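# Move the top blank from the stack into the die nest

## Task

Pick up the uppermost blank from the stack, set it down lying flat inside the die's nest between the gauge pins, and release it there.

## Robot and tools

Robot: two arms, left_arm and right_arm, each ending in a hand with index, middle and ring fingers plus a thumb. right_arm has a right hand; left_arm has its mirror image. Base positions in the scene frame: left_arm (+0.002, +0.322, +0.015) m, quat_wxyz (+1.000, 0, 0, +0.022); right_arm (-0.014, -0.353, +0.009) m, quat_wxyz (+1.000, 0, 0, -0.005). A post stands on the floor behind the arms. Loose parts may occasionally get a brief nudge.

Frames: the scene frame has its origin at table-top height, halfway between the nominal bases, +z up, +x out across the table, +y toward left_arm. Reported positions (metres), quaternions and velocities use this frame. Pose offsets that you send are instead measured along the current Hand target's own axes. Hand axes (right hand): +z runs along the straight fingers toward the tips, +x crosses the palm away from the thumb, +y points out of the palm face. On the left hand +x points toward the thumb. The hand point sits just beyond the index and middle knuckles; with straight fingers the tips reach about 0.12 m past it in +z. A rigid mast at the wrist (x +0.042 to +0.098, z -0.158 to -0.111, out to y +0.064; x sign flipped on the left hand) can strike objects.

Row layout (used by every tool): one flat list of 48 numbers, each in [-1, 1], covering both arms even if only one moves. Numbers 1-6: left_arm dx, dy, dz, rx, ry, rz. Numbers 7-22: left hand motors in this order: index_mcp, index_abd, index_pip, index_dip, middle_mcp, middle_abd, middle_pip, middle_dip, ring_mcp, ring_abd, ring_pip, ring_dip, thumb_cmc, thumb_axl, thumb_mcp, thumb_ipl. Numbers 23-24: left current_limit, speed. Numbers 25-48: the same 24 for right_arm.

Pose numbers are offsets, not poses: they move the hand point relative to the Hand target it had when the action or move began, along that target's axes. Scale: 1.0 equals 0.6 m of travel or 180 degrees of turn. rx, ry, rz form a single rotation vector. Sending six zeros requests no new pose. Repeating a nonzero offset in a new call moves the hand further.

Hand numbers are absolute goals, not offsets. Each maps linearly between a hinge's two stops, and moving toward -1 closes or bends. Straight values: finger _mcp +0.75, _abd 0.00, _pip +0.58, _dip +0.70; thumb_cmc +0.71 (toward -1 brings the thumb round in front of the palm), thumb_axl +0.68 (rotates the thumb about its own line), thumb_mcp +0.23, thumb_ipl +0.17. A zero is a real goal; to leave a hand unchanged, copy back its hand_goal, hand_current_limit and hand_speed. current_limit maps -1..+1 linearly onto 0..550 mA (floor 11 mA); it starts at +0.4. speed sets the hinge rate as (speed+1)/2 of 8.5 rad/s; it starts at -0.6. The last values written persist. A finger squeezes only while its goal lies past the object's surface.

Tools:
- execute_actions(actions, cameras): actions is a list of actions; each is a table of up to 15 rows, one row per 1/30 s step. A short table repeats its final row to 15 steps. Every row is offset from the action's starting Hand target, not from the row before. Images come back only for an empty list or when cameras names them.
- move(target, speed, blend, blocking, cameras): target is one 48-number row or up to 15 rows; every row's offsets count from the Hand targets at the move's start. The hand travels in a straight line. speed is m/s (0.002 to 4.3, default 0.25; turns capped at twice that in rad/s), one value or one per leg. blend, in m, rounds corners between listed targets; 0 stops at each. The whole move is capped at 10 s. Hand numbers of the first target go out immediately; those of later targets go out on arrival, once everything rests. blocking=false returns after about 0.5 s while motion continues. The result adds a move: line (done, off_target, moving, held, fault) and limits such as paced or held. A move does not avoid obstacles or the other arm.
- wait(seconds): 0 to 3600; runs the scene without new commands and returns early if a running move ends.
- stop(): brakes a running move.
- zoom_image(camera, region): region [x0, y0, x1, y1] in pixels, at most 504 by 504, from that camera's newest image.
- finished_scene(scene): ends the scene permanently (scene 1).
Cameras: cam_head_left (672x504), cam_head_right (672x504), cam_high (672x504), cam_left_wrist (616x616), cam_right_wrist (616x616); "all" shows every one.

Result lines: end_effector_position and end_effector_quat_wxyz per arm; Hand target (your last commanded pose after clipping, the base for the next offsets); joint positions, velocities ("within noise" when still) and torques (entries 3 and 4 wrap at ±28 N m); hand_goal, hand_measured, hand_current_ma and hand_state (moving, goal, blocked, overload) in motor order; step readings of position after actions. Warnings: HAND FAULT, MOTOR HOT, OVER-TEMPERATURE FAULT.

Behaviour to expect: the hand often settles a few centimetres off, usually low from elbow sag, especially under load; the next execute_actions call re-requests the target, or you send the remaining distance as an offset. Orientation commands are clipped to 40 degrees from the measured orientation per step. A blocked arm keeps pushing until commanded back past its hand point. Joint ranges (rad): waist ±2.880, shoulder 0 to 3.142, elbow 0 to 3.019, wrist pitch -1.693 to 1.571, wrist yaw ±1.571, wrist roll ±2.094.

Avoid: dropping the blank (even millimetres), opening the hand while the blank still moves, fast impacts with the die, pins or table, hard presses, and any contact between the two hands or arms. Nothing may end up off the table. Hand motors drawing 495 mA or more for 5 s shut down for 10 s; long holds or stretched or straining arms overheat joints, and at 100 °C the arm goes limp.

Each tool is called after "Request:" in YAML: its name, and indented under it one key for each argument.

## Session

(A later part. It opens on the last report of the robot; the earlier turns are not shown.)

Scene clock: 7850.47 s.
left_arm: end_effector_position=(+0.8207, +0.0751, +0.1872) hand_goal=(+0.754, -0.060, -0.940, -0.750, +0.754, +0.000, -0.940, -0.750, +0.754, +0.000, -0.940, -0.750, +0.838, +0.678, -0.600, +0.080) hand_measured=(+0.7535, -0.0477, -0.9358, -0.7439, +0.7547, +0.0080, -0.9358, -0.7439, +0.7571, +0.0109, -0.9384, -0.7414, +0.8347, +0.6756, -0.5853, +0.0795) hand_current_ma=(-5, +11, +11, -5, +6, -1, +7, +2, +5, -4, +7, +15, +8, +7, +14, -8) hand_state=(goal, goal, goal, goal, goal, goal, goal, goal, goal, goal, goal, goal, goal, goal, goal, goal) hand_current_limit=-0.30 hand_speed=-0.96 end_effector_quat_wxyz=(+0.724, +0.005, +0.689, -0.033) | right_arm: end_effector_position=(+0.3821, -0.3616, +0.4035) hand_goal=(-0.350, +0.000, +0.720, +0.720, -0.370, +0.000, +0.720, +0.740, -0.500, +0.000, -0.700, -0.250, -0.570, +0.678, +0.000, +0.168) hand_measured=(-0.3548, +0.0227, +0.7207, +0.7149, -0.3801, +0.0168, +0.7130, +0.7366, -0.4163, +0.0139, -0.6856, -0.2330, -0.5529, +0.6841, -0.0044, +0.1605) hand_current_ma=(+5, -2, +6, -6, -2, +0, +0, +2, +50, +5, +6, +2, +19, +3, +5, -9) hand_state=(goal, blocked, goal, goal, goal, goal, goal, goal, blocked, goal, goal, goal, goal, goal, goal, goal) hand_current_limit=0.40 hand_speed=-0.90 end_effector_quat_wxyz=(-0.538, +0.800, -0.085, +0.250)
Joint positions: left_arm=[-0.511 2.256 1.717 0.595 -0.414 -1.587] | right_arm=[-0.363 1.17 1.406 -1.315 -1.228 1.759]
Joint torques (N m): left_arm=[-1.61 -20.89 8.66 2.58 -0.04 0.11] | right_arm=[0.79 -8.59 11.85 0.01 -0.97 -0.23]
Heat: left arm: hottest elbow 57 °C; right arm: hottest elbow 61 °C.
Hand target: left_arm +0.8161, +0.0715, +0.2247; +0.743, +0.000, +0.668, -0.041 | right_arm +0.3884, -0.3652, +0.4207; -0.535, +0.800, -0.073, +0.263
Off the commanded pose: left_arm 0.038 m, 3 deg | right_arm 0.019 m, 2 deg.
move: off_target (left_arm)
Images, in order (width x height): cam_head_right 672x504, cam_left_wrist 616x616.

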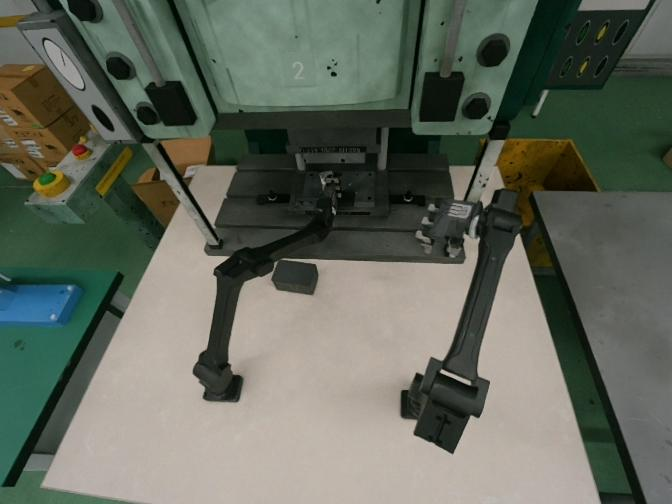

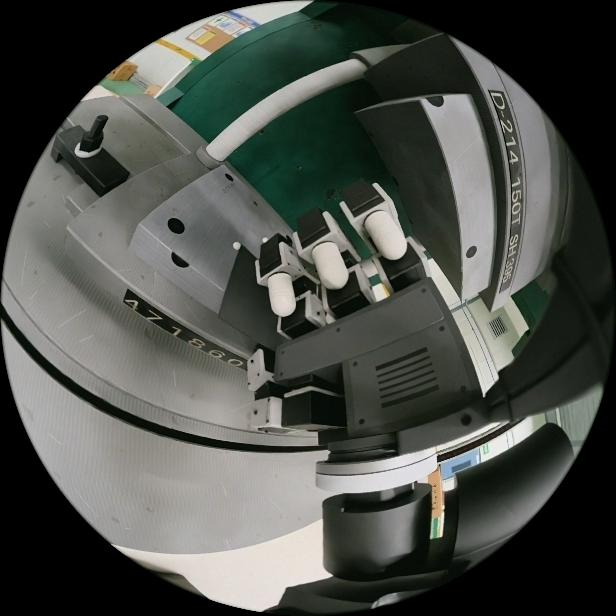

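Request:
move:
  target: [0.0080,-0.0023,-0.0208,0,0,0,0.753,-0.06,-0.94,-0.75,0.753,0,-0.94,-0.75,0.753,0,-0.94,-0.75,0.837,0.678,-0.565,0.08,-0.3,-0.96,0,0,0,0,0,0,-0.35,0,0.72,0.72,-0.37,0,0.72,0.74,-0.50,0,-0.70,-0.25,-0.571,0.678,0.0,0.168,0.40,-0.9]
  speed: 0.02
  cameras: ["cam_left_wrist","cam_head_right"]

Request:
zoom_image:
  camera: "cam_left_wrist"
  region: [190, 200, 450, 460]

Request:
zoom_image:
  camera: "cam_head_right"
  region: [325, 180, 375, 212]

Scene clock: 7866.57 s.
left_arm: end_effector_position=(+0.8104, +0.0783, +0.1889) hand_goal=(+0.754, -0.060, -0.940, -0.750, +0.754, +0.000, -0.940, -0.750, +0.754, +0.000, -0.940, -0.750, +0.838, +0.678, -0.564, +0.080) hand_measured=(+0.7535, -0.0462, -0.9358, -0.7439, +0.7559, +0.0080, -0.9358, -0.7452, +0.7559, +0.0095, -0.9371, -0.7414, +0.8347, +0.6756, -0.5566, +0.0795) hand_current_ma=(-13, +13, +11, -4, +9, -6, +6, +5, +3, -2, +9, +12, +8, +5, +1, -5) hand_state=(goal, goal, goal, goal, goal, goal, goal, goal, goal, goal, goal, goal, goal, goal, goal, goal) hand_current_limit=-0.30 hand_speed=-0.96 end_effector_quat_wxyz=(+0.728, +0.001, +0.684, -0.033) | right_arm: end_effector_position=(+0.3821, -0.3616, +0.4035) hand_goal=(-0.350, +0.000, +0.720, +0.720, -0.370, +0.000, +0.720, +0.740, -0.500, +0.000, -0.700, -0.250, -0.570, +0.678, +0.000, +0.168) hand_measured=(-0.3548, +0.0227, +0.7207, +0.7149, -0.3789, +0.0168, +0.7130, +0.7366, -0.4175, +0.0124, -0.6856, -0.2317, -0.5529, +0.6851, -0.0044, +0.1624) hand_current_ma=(+2, +4, +10, -9, +1, -5, -1, -7, +47, +0, +12, -2, +16, -6, +3, -1) hand_state=(goal, blocked, goal, goal, goal, goal, goal, goal, blocked, goal, goal, goal, goal, goal, goal, goal) hand_current_limit=0.40 hand_speed=-0.90 end_effector_quat_wxyz=(-0.538, +0.800, -0.085, +0.250)
Joint positions: left_arm=[-0.514 2.233 1.673 0.63 -0.422 -1.587] | right_arm=[-0.363 1.17 1.406 -1.315 -1.228 1.759]
Joint torques (N m): left_arm=[-2.26 -20.07 8.35 2.5 -0.04 0.12] | right_arm=[0.97 -8.23 11.84 0.01 -0.97 -0.25]
Heat: left arm: hottest elbow 56 °C; right arm: hottest elbow 61 °C.
Hand target: left_arm +0.8041, +0.0705, +0.2186; +0.743, +0.000, +0.668, -0.041 | right_arm +0.3884, -0.3652, +0.4207; -0.535, +0.800, -0.073, +0.263
Off the commanded pose: left_arm 0.031 m, 3 deg | right_arm 0.019 m, 2 deg.
move: off_target (left_arm)
Images, in order (width x height): cam_head_right 672x504, cam_left_wrist 616x616.

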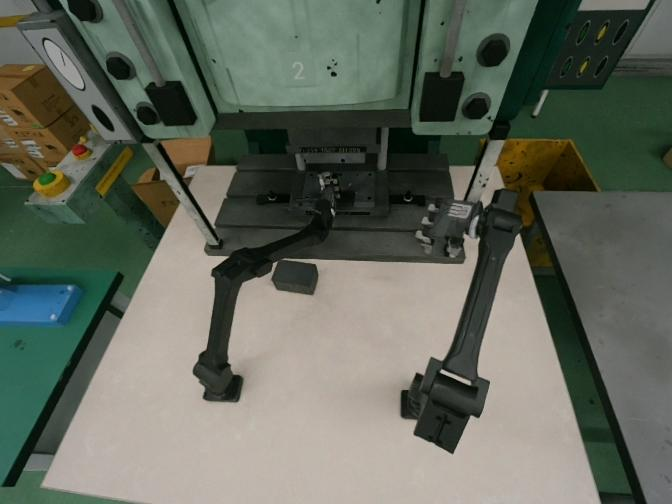

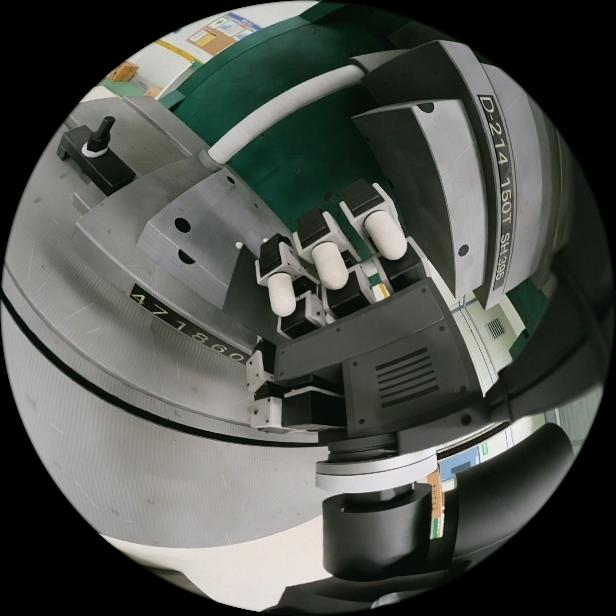

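Scaled by 1.938 from the camera's image (finer frame: 880x880).

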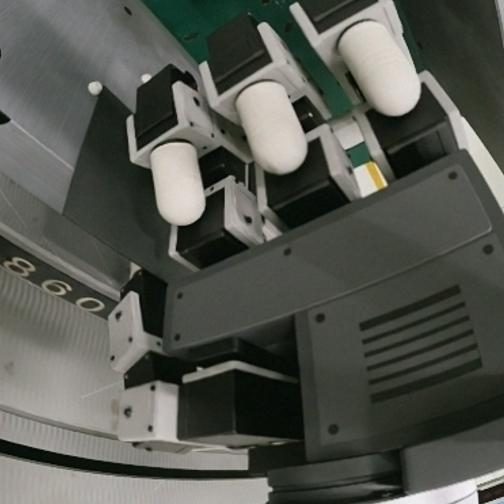

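Scaled by 10.080 from the camera's image (finer frame: 960x720).

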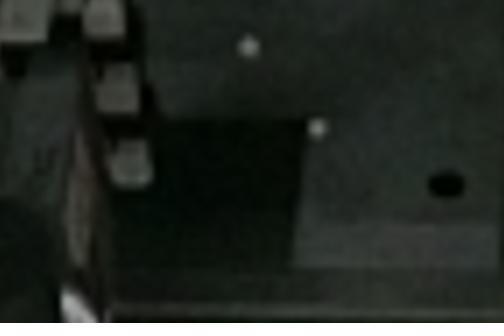

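Request:
move:
  target: [0.0131,-0.0140,-0.0258,0,0,0,0.753,-0.06,-0.94,-0.75,0.753,0,-0.94,-0.75,0.753,0,-0.94,-0.75,0.837,0.678,-0.565,0.08,-0.3,-0.96,0,0,0,0,0,0,-0.35,0,0.72,0.72,-0.37,0,0.72,0.74,-0.50,0,-0.70,-0.25,-0.571,0.678,0.0,0.168,0.40,-0.9]
  speed: 0.02
  cameras: ["cam_left_wrist","cam_head_right"]

Request:
zoom_image:
  camera: "cam_left_wrist"
  region: [190, 200, 450, 460]

Request:
zoom_image:
  camera: "cam_head_right"
  region: [325, 180, 375, 212]

Scene clock: 7878.40 s.
left_arm: end_effector_position=(+0.7952, +0.0698, +0.1803) hand_goal=(+0.754, -0.060, -0.940, -0.750, +0.754, +0.000, -0.940, -0.750, +0.754, +0.000, -0.940, -0.750, +0.838, +0.678, -0.564, +0.080) hand_measured=(+0.7547, -0.0477, -0.9358, -0.7439, +0.7559, +0.0080, -0.9358, -0.7439, +0.7559, +0.0095, -0.9371, -0.7414, +0.8347, +0.6756, -0.5566, +0.0795) hand_current_ma=(-11, +10, +12, -11, +11, -2, +9, +3, +5, -2, +12, +7, +4, +10, -2, -6) hand_state=(goal, goal, goal, goal, goal, goal, goal, goal, goal, goal, goal, goal, goal, goal, goal, goal) hand_current_limit=-0.30 hand_speed=-0.96 end_effector_quat_wxyz=(+0.729, +0.000, +0.684, -0.034) | right_arm: end_effector_position=(+0.3821, -0.3616, +0.4035) hand_goal=(-0.350, +0.000, +0.720, +0.720, -0.370, +0.000, +0.720, +0.740, -0.500, +0.000, -0.700, -0.250, -0.570, +0.678, +0.000, +0.168) hand_measured=(-0.3548, +0.0227, +0.7220, +0.7149, -0.3813, +0.0168, +0.7130, +0.7378, -0.4163, +0.0139, -0.6856, -0.2317, -0.5517, +0.6841, -0.0054, +0.1614) hand_current_ma=(+5, +0, +8, -8, -4, -2, -5, +2, +43, +0, +8, +9, +14, -2, +3, -9) hand_state=(goal, blocked, goal, goal, goal, goal, goal, goal, blocked, goal, goal, goal, goal, goal, goal, goal) hand_current_limit=0.40 hand_speed=-0.90 end_effector_quat_wxyz=(-0.538, +0.800, -0.085, +0.250)
Joint positions: left_arm=[-0.535 2.224 1.629 0.666 -0.443 -1.587] | right_arm=[-0.363 1.17 1.406 -1.315 -1.228 1.759]
Joint torques (N m): left_arm=[-2.37 -19.66 8.14 2.24 -0.03 0.14] | right_arm=[-0.03 -8.18 11.84 -0.03 -0.97 -0.23]
Heat: left arm: hottest elbow 55 °C; right arm: hottest elbow 61 °C.
Hand target: left_arm +0.7891, +0.0627, +0.2096; +0.743, +0.000, +0.668, -0.041 | right_arm +0.3884, -0.3652, +0.4207; -0.535, +0.800, -0.073, +0.263
Off the commanded pose: left_arm 0.031 m, 3 deg | right_arm 0.019 m, 2 deg.
move: off_target (left_arm)
Images, in order (width x height): cam_head_right 672x504, cam_left_wrist 616x616.

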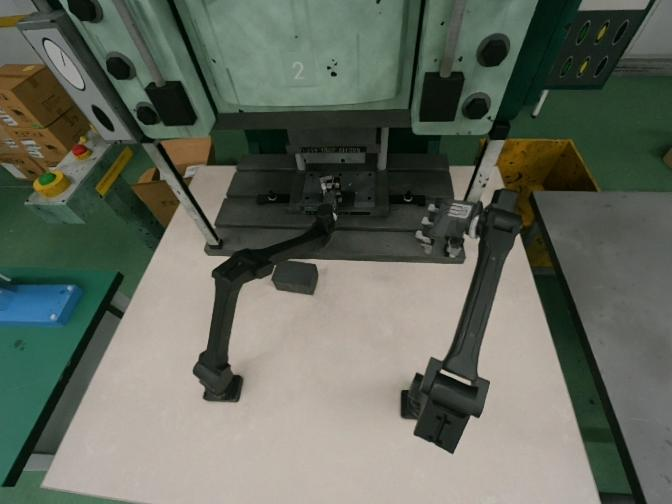

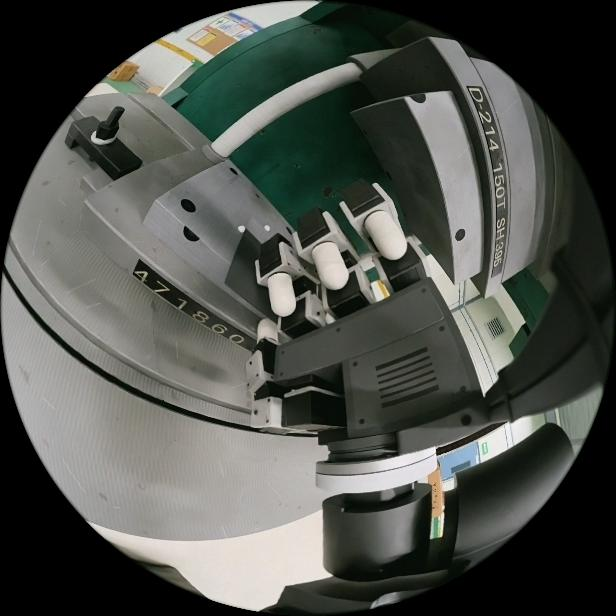

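Scaled by 1.938 from the camera's image (finer frame: 880x880).

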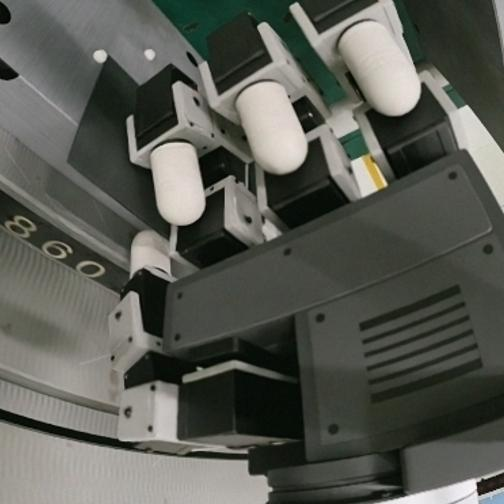

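Scaled by 10.080 from the camera's image (finer frame: 960x720).

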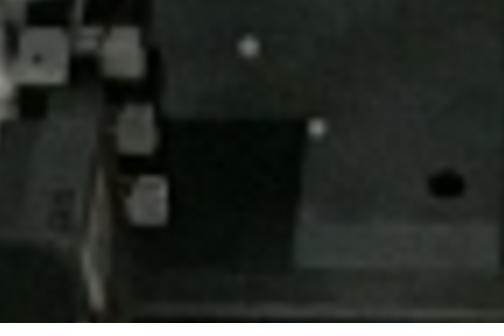

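Request:
move:
  target: [-0.0153,0,-0.0488,0,0,0,0.753,-0.06,-0.94,-0.75,0.753,0,-0.94,-0.75,0.753,0,-0.94,-0.75,0.837,0.678,-0.565,0.08,-0.3,-0.96,0,0,0,0,0,0,-0.35,0,0.72,0.72,-0.37,0,0.72,0.74,-0.50,0,-0.70,-0.25,-0.571,0.678,0.0,0.168,0.40,-0.9]
  speed: 0.03
  cameras: ["cam_left_wrist","cam_head_right","cam_high"]

Request:
zoom_image:
  camera: "cam_left_wrist"
  region: [190, 200, 450, 460]

Request:
zoom_image:
  camera: "cam_high"
  region: [265, 418, 350, 482]

Scene clock: 7890.40 s.
left_arm: end_effector_position=(+0.7652, +0.0713, +0.1891) hand_goal=(+0.754, -0.060, -0.940, -0.750, +0.754, +0.000, -0.940, -0.750, +0.754, +0.000, -0.940, -0.750, +0.838, +0.678, -0.564, +0.080) hand_measured=(+0.7535, -0.0477, -0.9358, -0.7439, +0.7559, +0.0080, -0.9358, -0.7439, +0.7559, +0.0109, -0.9371, -0.7414, +0.8335, +0.6756, -0.5566, +0.0795) hand_current_ma=(-7, +11, +9, -2, +11, -2, +7, +6, +5, +1, +14, +10, +7, +10, -1, -11) hand_state=(goal, goal, goal, goal, goal, goal, goal, goal, goal, goal, goal, goal, goal, goal, goal, goal) hand_current_limit=-0.30 hand_speed=-0.96 end_effector_quat_wxyz=(+0.730, -0.001, +0.683, -0.035) | right_arm: end_effector_position=(+0.3821, -0.3616, +0.4035) hand_goal=(-0.350, +0.000, +0.720, +0.720, -0.370, +0.000, +0.720, +0.740, -0.500, +0.000, -0.700, -0.250, -0.570, +0.678, +0.000, +0.168) hand_measured=(-0.3548, +0.0241, +0.7220, +0.7149, -0.3801, +0.0168, +0.7117, +0.7366, -0.4175, +0.0124, -0.6844, -0.2305, -0.5517, +0.6841, -0.0044, +0.1614) hand_current_ma=(+4, -4, +4, -5, -1, +2, -11, +0, +46, +3, +23, +5, +8, +1, +5, -7) hand_state=(goal, blocked, goal, goal, goal, goal, goal, goal, blocked, goal, goal, goal, goal, goal, goal, goal) hand_current_limit=0.40 hand_speed=-0.90 end_effector_quat_wxyz=(-0.538, +0.800, -0.085, +0.250)
Joint positions: left_arm=[-0.554 2.153 1.522 0.707 -0.462 -1.587] | right_arm=[-0.363 1.17 1.406 -1.315 -1.228 1.759]
Joint torques (N m): left_arm=[-2.49 -19.02 8.12 2.41 -0.02 0.18] | right_arm=[0.44 -8.29 11.85 -0.08 -0.98 -0.21]
Heat: left arm: hottest elbow 54 °C; right arm: hottest elbow 62 °C.
Hand target: left_arm +0.7591, +0.0645, +0.2158; +0.743, +0.000, +0.668, -0.041 | right_arm +0.3884, -0.3652, +0.4207; -0.535, +0.800, -0.073, +0.263
Off the commanded pose: left_arm 0.028 m, 2 deg | right_arm 0.019 m, 2 deg.
move: off_target (left_arm)
Images, in order (width x height): cam_head_right 672x504, cam_high 672x504, cam_left_wrist 616x616.

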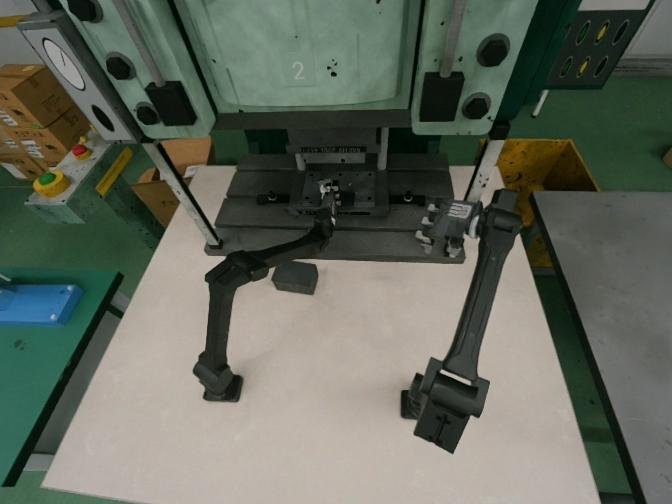

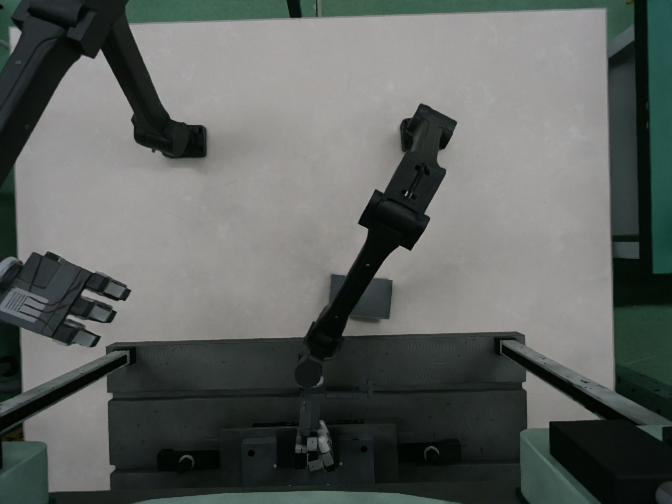

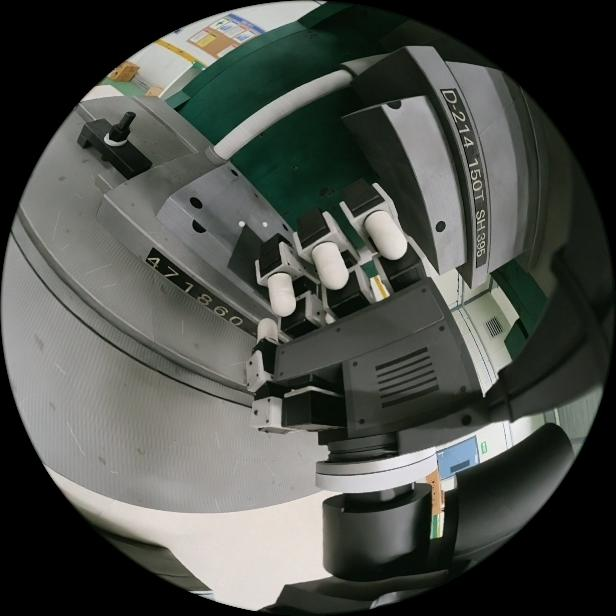

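Scaled by 1.938 from the camera's image (finer frame: 880x880).

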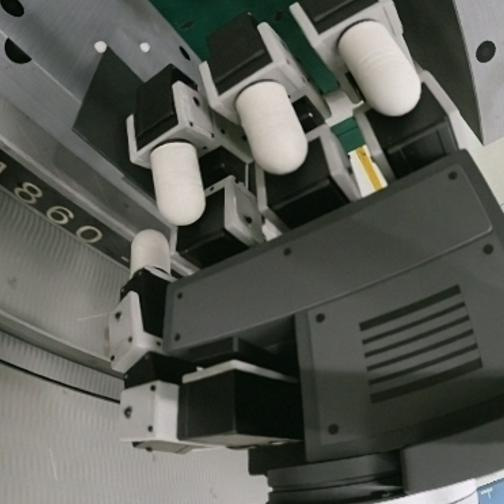

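Scaled by 5.929 from the camera's image (finer frame: 960x720).

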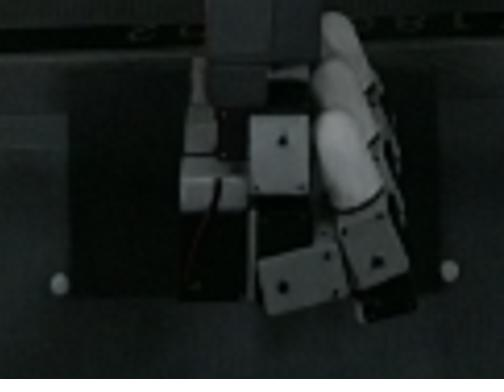

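Request:
move:
  target: [-0.045,0,-0.105,0,0,0,0.753,-0.06,-0.94,-0.75,0.753,0,-0.94,-0.75,0.753,0,-0.94,-0.75,0.837,0.678,-0.565,0.08,-0.3,-0.96,0,0,0,0,0,0,-0.35,0,0.72,0.72,-0.37,0,0.72,0.74,-0.50,0,-0.70,-0.25,-0.571,0.678,0.0,0.168,0.40,-0.9]
  speed: 0.05
  cameras: ["cam_left_wrist","cam_head_right","cam_head_left","cam_high"]

Request:
zoom_image:
  camera: "cam_left_wrist"
  region: [150, 160, 450, 460]

Request:
zoom_image:
  camera: "cam_high"
  region: [265, 418, 350, 482]

Request:
zoom_image:
  camera: "cam_head_left"
  region: [290, 170, 350, 215]

Request:
zoom_image:
  camera: "cam_head_right"
  region: [310, 170, 370, 215]

Scene clock: 7899.80 s.
left_arm: end_effector_position=(+0.6999, +0.0749, +0.2149) hand_goal=(+0.754, -0.060, -0.940, -0.750, +0.754, +0.000, -0.940, -0.750, +0.754, +0.000, -0.940, -0.750, +0.838, +0.678, -0.564, +0.080) hand_measured=(+0.7547, -0.0462, -0.9358, -0.7439, +0.7559, +0.0080, -0.9358, -0.7439, +0.7559, +0.0095, -0.9384, -0.7414, +0.8347, +0.6767, -0.5566, +0.0795) hand_current_ma=(-9, +11, +6, -3, +8, -5, +10, +2, +5, +0, +12, +8, +7, +12, -4, -10) hand_state=(goal, goal, goal, goal, goal, goal, goal, goal, goal, goal, goal, goal, goal, goal, goal, goal) hand_current_limit=-0.30 hand_speed=-0.96 end_effector_quat_wxyz=(+0.732, -0.002, +0.681, -0.036) | right_arm: end_effector_position=(+0.3821, -0.3616, +0.4035) hand_goal=(-0.350, +0.000, +0.720, +0.720, -0.370, +0.000, +0.720, +0.740, -0.500, +0.000, -0.700, -0.250, -0.570, +0.678, +0.000, +0.168) hand_measured=(-0.3560, +0.0241, +0.7194, +0.7162, -0.3813, +0.0168, +0.7117, +0.7366, -0.4163, +0.0139, -0.6856, -0.2317, -0.5529, +0.6841, -0.0044, +0.1614) hand_current_ma=(+11, -2, +3, -4, -1, +4, +2, +1, +43, +0, +16, -2, +15, -5, +7, -7) hand_state=(goal, blocked, goal, goal, goal, goal, goal, goal, blocked, goal, goal, goal, goal, goal, goal, goal) hand_current_limit=0.40 hand_speed=-0.90 end_effector_quat_wxyz=(-0.538, +0.800, -0.085, +0.250)
Joint positions: left_arm=[-0.601 1.995 1.316 0.762 -0.508 -1.582] | right_arm=[-0.363 1.17 1.406 -1.315 -1.228 1.759]
Joint torques (N m): left_arm=[-2.02 -17.03 7.87 2.28 -0.01 0.2] | right_arm=[0.67 -8.06 11.82 0.02 -0.97 -0.22]
Heat: left arm: hottest elbow 53 °C; right arm: hottest elbow 62 °C.
Hand target: left_arm +0.6938, +0.0698, +0.2358; +0.743, +0.000, +0.668, -0.041 | right_arm +0.3884, -0.3652, +0.4207; -0.535, +0.800, -0.073, +0.263
Off the commanded pose: left_arm 0.022 m, 2 deg | right_arm 0.019 m, 2 deg.
move: off_target (left_arm)
Images, in order (width x height): cam_head_left 672x504, cam_head_right 672x504, cam_high 672x504, cam_left_wrist 616x616.

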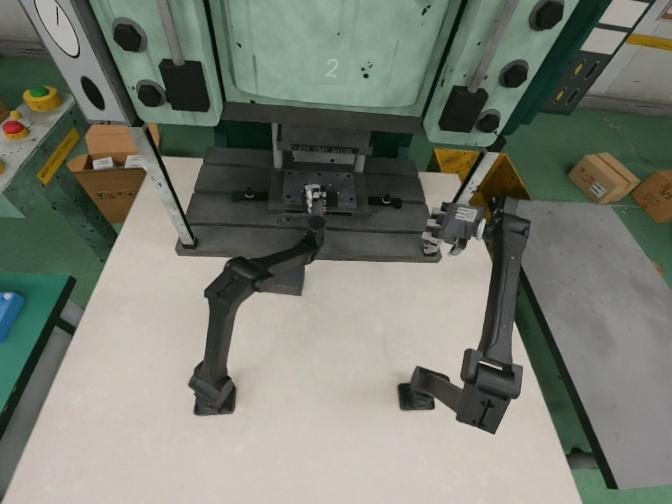

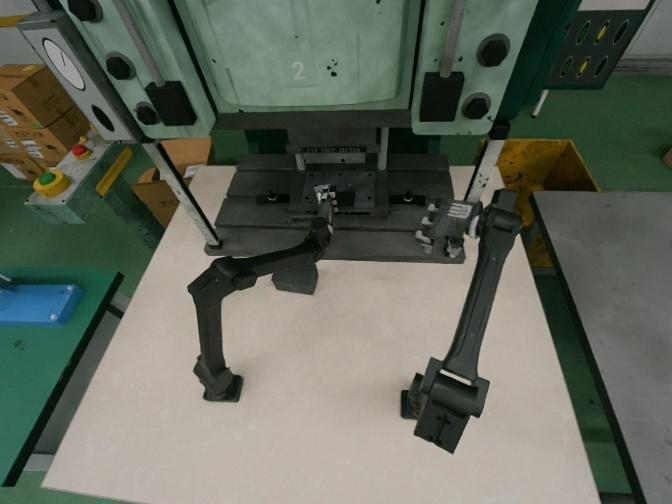

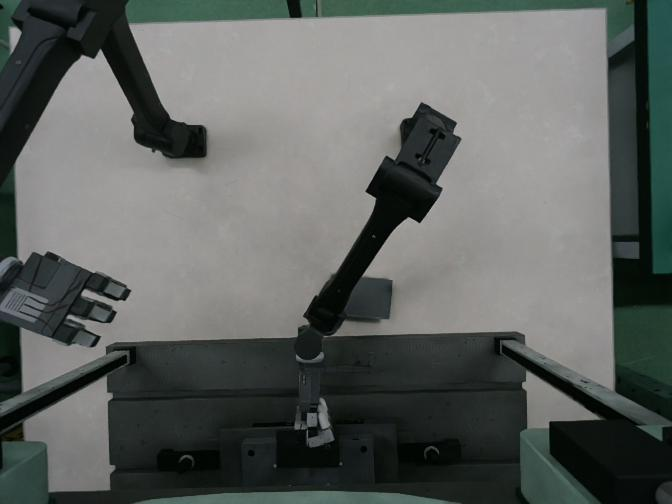

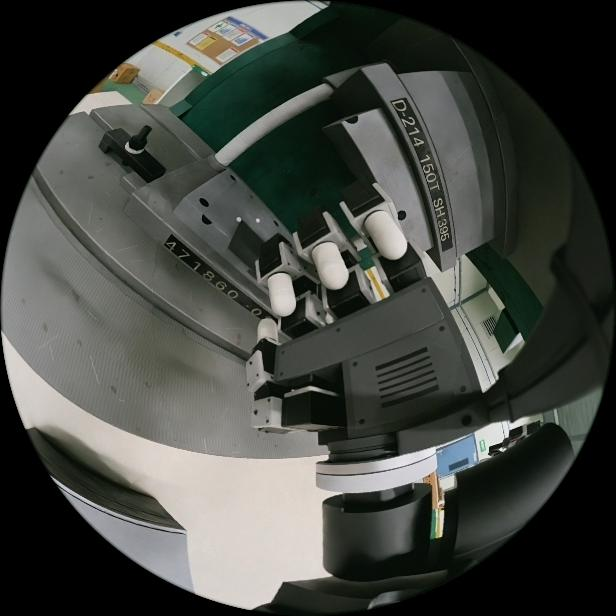

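Scaled by 1.680 from the camera's image (finer frame: 880x880).

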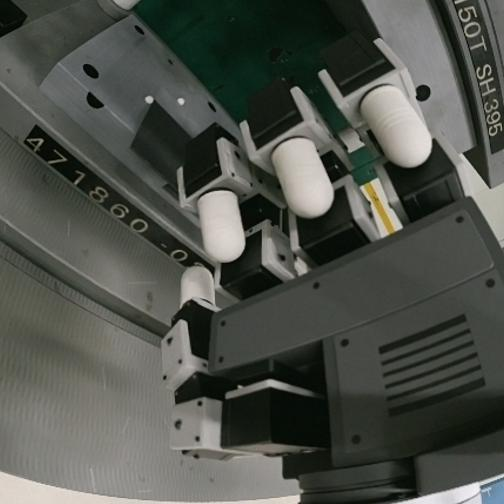

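Scaled by 5.929 from the camera's image (finer frame: 960x720).

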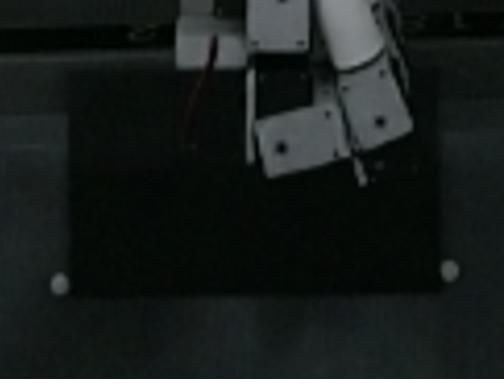

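Scaled by 8.400 from the camera's image (finer frame: 960x720).

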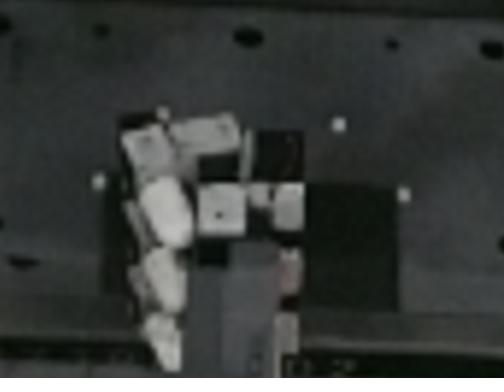

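Scaled by 8.400 from the camera's image (finer frame: 960x720).

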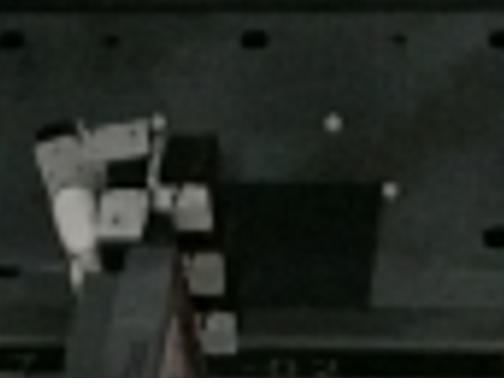

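Request:
move:
  target: [-0.2185,-0.0707,-0.1307,0,0,0,0.753,-0.06,-0.94,-0.75,0.753,0,-0.94,-0.75,0.753,0,-0.94,-0.75,0.837,0.678,-0.565,0.08,0.0,-0.8,0,0,0,0,0,0,-0.35,0,0.72,0.72,-0.37,0,0.72,0.74,-0.50,0,-0.70,-0.25,-0.571,0.678,0.0,0.168,0.40,-0.9]
  speed: 0.12
  cameras: ["cam_head_left","cam_head_right","cam_high"]

Request:
zoom_image:
  camera: "cam_high"
  region: [265, 418, 350, 494]

Request:
zoom_image:
  camera: "cam_head_left"
  region: [290, 170, 350, 215]

Request:
zoom_image:
  camera: "cam_head_right"
  region: [310, 170, 370, 215]

Scene clock: 8025.57 s.
left_arm: end_effector_position=(+0.6048, +0.0406, +0.3524) hand_goal=(+0.754, -0.060, -0.940, -0.750, +0.754, +0.000, -0.940, -0.750, +0.754, +0.000, -0.940, -0.750, +0.838, +0.678, -0.564, +0.080) hand_measured=(+0.7535, -0.0477, -0.9358, -0.7439, +0.7547, +0.0080, -0.9358, -0.7452, +0.7559, +0.0109, -0.9384, -0.7426, +0.8347, +0.6756, -0.5566, +0.0786) hand_current_ma=(-5, +12, +10, -4, +6, -2, +8, +2, +6, -2, +7, +7, +5, +5, +0, -10) hand_state=(goal, goal, goal, goal, goal, goal, goal, goal, goal, goal, goal, goal, goal, goal, goal, goal) hand_current_limit=0.00 hand_speed=-0.80 end_effector_quat_wxyz=(+0.742, -0.006, +0.669, -0.044) | right_arm: end_effector_position=(+0.3821, -0.3616, +0.4035) hand_goal=(-0.350, +0.000, +0.720, +0.720, -0.370, +0.000, +0.720, +0.740, -0.500, +0.000, -0.700, -0.250, -0.570, +0.678, +0.000, +0.168) hand_measured=(-0.3560, +0.0227, +0.7207, +0.7149, -0.3801, +0.0168, +0.7130, +0.7366, -0.4163, +0.0124, -0.6844, -0.2330, -0.5517, +0.6841, -0.0044, +0.1605) hand_current_ma=(+1, +1, +6, -4, +3, +3, +1, -1, +44, -2, +15, +7, +21, -2, +8, -4) hand_state=(goal, blocked, goal, goal, goal, goal, goal, goal, blocked, goal, goal, goal, goal, goal, goal, goal) hand_current_limit=0.40 hand_speed=-0.90 end_effector_quat_wxyz=(-0.538, +0.800, -0.085, +0.250)
Joint positions: left_arm=[-0.744 1.686 1.251 0.565 -0.645 -1.56] | right_arm=[-0.363 1.17 1.406 -1.315 -1.228 1.759]
Joint torques (N m): left_arm=[-2.02 -13.51 9.02 1.1 0.04 0.21] | right_arm=[0.26 -8.29 11.85 0.05 -0.95 -0.23]
Heat: left arm: hottest elbow 49 °C; right arm: hottest elbow 62 °C.
Hand target: left_arm +0.5996, +0.0397, +0.3596; +0.743, +0.000, +0.668, -0.041 | right_arm +0.3884, -0.3652, +0.4207; -0.535, +0.800, -0.073, +0.263
Off the commanded pose: left_arm 0.009 m, 1 deg | right_arm 0.019 m, 2 deg.
move: done

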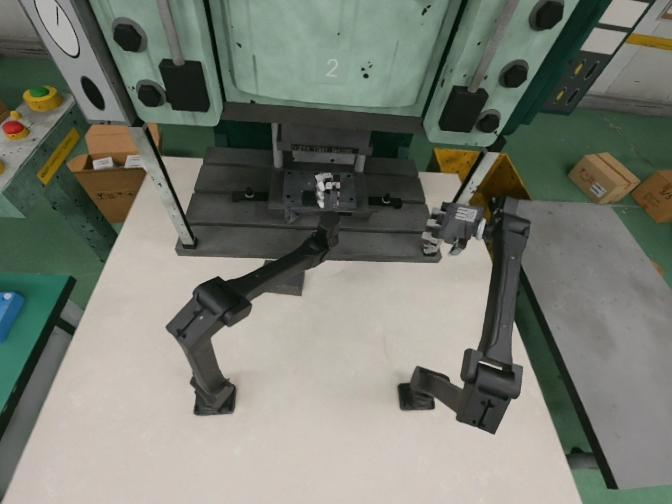

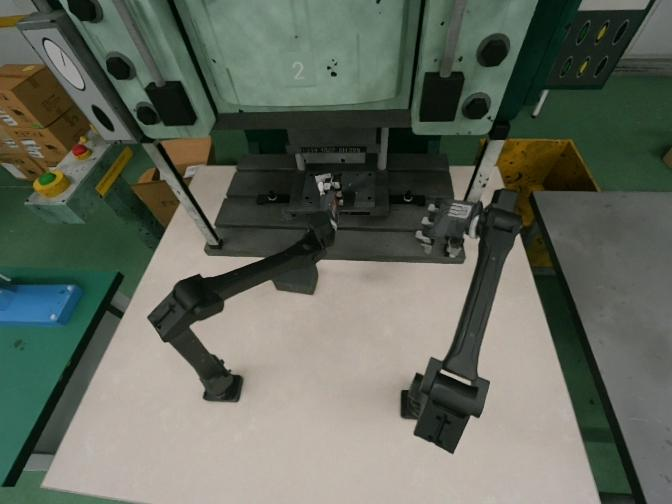

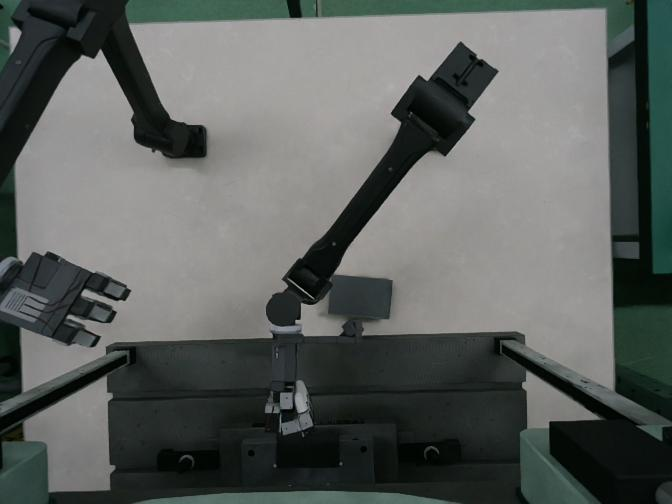

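Scaled by 5.929 from the camera's image (finer frame: 960x720).

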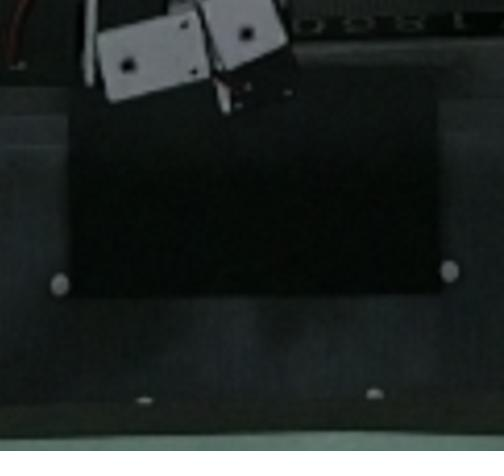

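Scaled by 8.400 from the camera's image (finer frame: 960x720).

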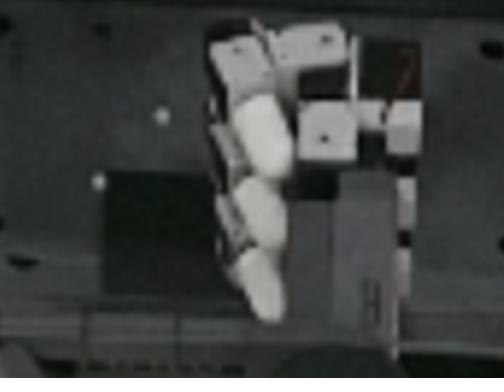

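Scaled by 8.400 from the camera's image (finer frame: 960x720).

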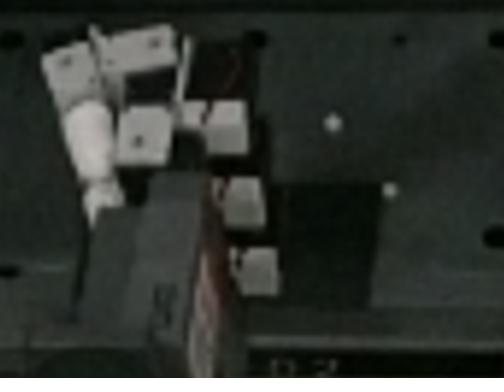

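Request:
move:
  target: [0,0,0,-0.1738,0.138,-0.4685,0.753,-0.06,-0.94,-0.75,0.753,0,-0.94,-0.75,0.753,0,-0.94,-0.75,0.837,0.678,-0.565,0.08,0.0,-0.8,0,0,0,0,0,0,-0.35,0,0.72,0.72,-0.37,0,0.72,0.74,-0.50,0,-0.70,-0.25,-0.571,0.678,0.0,0.168,0.40,-0.9]
  speed: 0.15
  cameras: ["cam_head_left","cam_head_right","cam_high","cam_left_wrist"]

Scene clock: 8049.77 s.
left_arm: end_effector_position=(+0.5914, +0.0555, +0.3363) hand_goal=(+0.754, -0.060, -0.940, -0.750, +0.754, +0.000, -0.940, -0.750, +0.754, +0.000, -0.940, -0.750, +0.838, +0.678, -0.564, +0.080) hand_measured=(+0.7462, -0.0477, -0.9358, -0.7439, +0.7474, +0.0080, -0.9358, -0.7452, +0.7474, +0.0109, -0.9371, -0.7414, +0.8347, +0.6756, -0.5566, +0.0786) hand_current_ma=(-15, +12, +5, -1, +3, -6, +8, +1, -3, -2, +9, +11, +8, +8, +7, -10) hand_state=(goal, goal, goal, goal, goal, goal, goal, goal, goal, goal, goal, goal, goal, goal, goal, goal) hand_current_limit=0.00 hand_speed=-0.80 end_effector_quat_wxyz=(+0.738, -0.496, +0.433, -0.151) | right_arm: end_effector_position=(+0.3821, -0.3616, +0.4035) hand_goal=(-0.350, +0.000, +0.720, +0.720, -0.370, +0.000, +0.720, +0.740, -0.500, +0.000, -0.700, -0.250, -0.570, +0.678, +0.000, +0.168) hand_measured=(-0.3560, +0.0256, +0.7207, +0.7162, -0.3801, +0.0153, +0.7130, +0.7366, -0.4175, +0.0109, -0.6856, -0.2305, -0.5517, +0.6851, -0.0044, +0.1605) hand_current_ma=(+7, -4, -1, -4, -3, +6, -6, -5, +45, +4, +8, +8, +11, +4, +5, +2) hand_state=(goal, blocked, goal, goal, goal, goal, goal, goal, blocked, goal, goal, goal, goal, goal, goal, goal) hand_current_limit=0.40 hand_speed=-0.90 end_effector_quat_wxyz=(-0.538, +0.800, -0.085, +0.250)
Joint positions: left_arm=[-0.758 1.832 1.466 0.946 -1.325 -2.059] | right_arm=[-0.363 1.17 1.406 -1.315 -1.228 1.759]
Joint torques (N m): left_arm=[-2.2 -13.22 13.26 1.16 0.65 -0.2] | right_arm=[0.38 -8.59 11.97 -0.01 -0.96 -0.24]
Heat: left arm: hottest elbow 52 °C; right arm: hottest elbow 62 °C.
Hand target: left_arm +0.5997, +0.0398, +0.3597; +0.476, -0.593, +0.575, -0.302 | right_arm +0.3884, -0.3652, +0.4207; -0.535, +0.800, -0.073, +0.263
Off the commanded pose: left_arm 0.029 m, 56 deg; orientation clipped | right_arm 0.019 m, 2 deg.
joint sent to its limit (left arm) — joint 6 (wrist roll), lower limit. The joint targets are off in orientation, not in position.
move: off_target (left_arm); limits=paced

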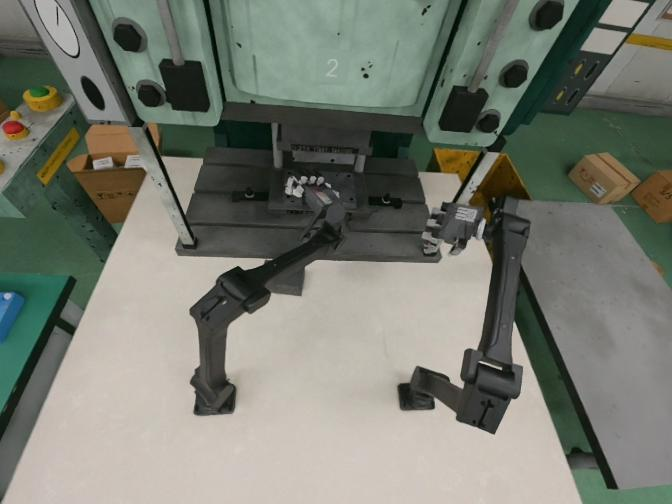

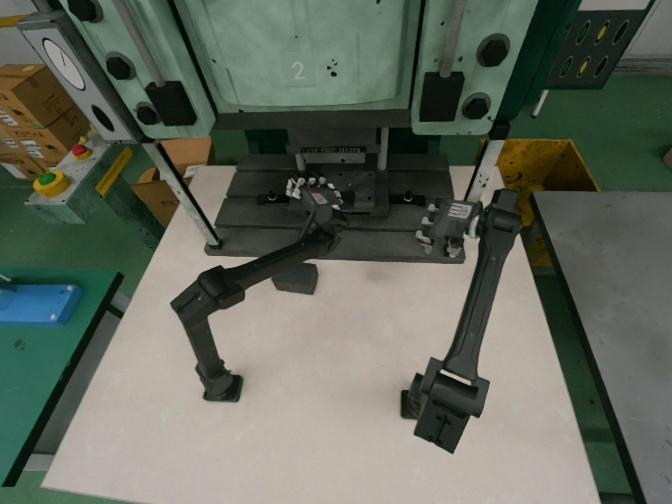

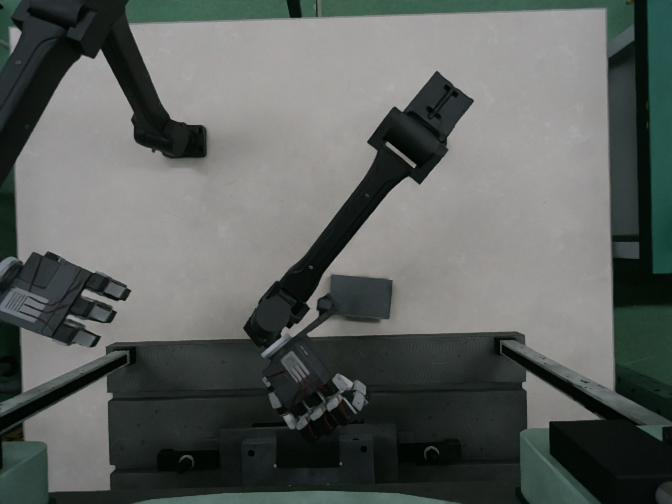

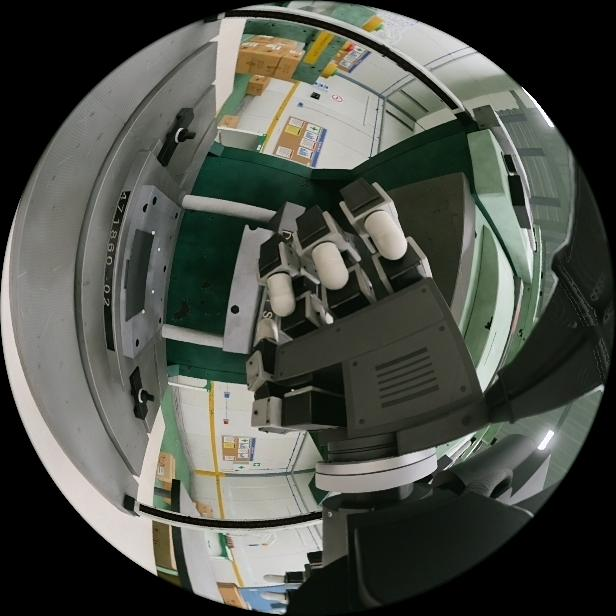

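Request:
move:
  target: [0.0808,-0.0095,-0.0181,0.1435,-0.0488,0.4414,0.753,0.0,-0.94,-0.75,0.753,0,-0.94,-0.75,0.753,0,-0.94,-0.75,-0.571,0.678,0.23,0.17,0.0,-0.8,0,0,0,0,0,0,-0.35,0,0.72,0.72,-0.37,0,0.72,0.74,-0.50,0,-0.70,-0.25,-0.571,0.678,0.0,0.168,0.40,-0.9]
  speed: 0.2
  cameras: ["cam_head_left","cam_high"]

Scene clock: 8134.83 s.
left_arm: end_effector_position=(+0.6087, -0.0078, +0.3432) hand_goal=(+0.754, +0.000, -0.940, -0.750, +0.754, +0.000, -0.940, -0.750, +0.754, +0.000, -0.940, -0.750, -0.570, +0.678, +0.230, +0.170) hand_measured=(+0.7474, -0.0140, -0.9358, -0.7439, +0.7486, +0.0080, -0.9358, -0.7452, +0.7486, +0.0109, -0.9371, -0.7414, -0.5429, +0.6809, +0.2292, +0.1691) hand_current_ma=(-8, +0, +9, -3, +1, -3, +9, -1, -2, +1, +7, +7, +39, +12, -9, -6) hand_state=(goal, goal, goal, goal, goal, goal, goal, goal, goal, goal, goal, goal, blocked, goal, goal, goal) hand_current_limit=0.00 hand_speed=-0.80 end_effector_quat_wxyz=(+0.703, -0.007, +0.711, +0.004) | right_arm: end_effector_position=(+0.3821, -0.3616, +0.4035) hand_goal=(-0.350, +0.000, +0.720, +0.720, -0.370, +0.000, +0.720, +0.740, -0.500, +0.000, -0.700, -0.250, -0.570, +0.678, +0.000, +0.168) hand_measured=(-0.3548, +0.0241, +0.7220, +0.7149, -0.3789, +0.0168, +0.7117, +0.7366, -0.4163, +0.0124, -0.6856, -0.2330, -0.5529, +0.6841, -0.0044, +0.1614) hand_current_ma=(-3, -4, +10, -14, -2, +5, +0, -3, +51, +3, +4, +7, +17, +2, +8, -8) hand_state=(goal, blocked, goal, goal, goal, goal, goal, goal, blocked, goal, goal, goal, goal, goal, goal, goal) hand_current_limit=0.40 hand_speed=-0.90 end_effector_quat_wxyz=(-0.538, +0.800, -0.085, +0.250)
Joint positions: left_arm=[-0.81 1.787 1.436 0.335 -0.78 -1.586] | right_arm=[-0.363 1.17 1.406 -1.315 -1.228 1.759]
Joint torques (N m): left_arm=[-2.55 -15.85 8.96 1.02 0.09 0.3] | right_arm=[0.5 -8.53 11.85 -0.02 -0.96 -0.24]
Heat: left arm: hottest elbow 57 °C; right arm: hottest elbow 63 °C.
Hand target: left_arm +0.5997, -0.0102, +0.3594; +0.707, +0.000, +0.707, +0.000 | right_arm +0.3884, -0.3652, +0.4207; -0.535, +0.800, -0.073, +0.263
Off the commanded pose: left_arm 0.019 m, 1 deg | right_arm 0.019 m, 2 deg.
move: off_target (left_arm)

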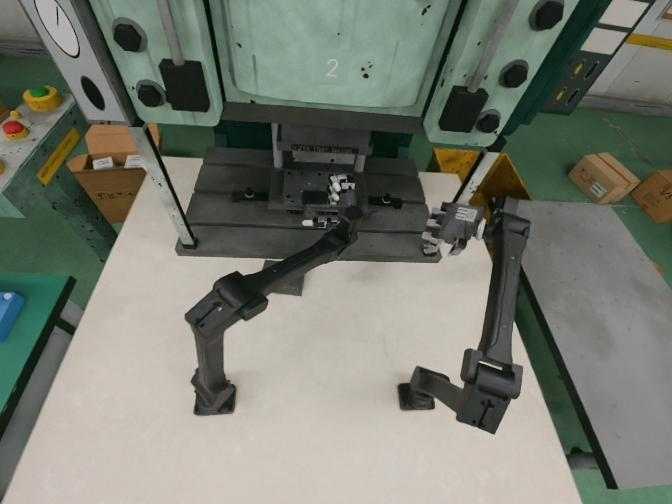

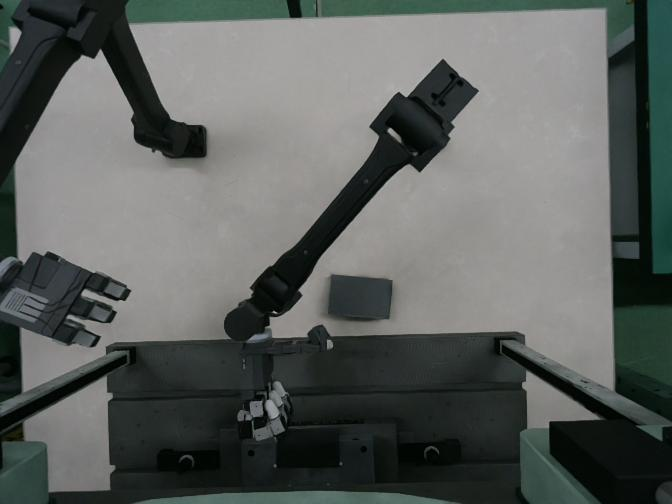

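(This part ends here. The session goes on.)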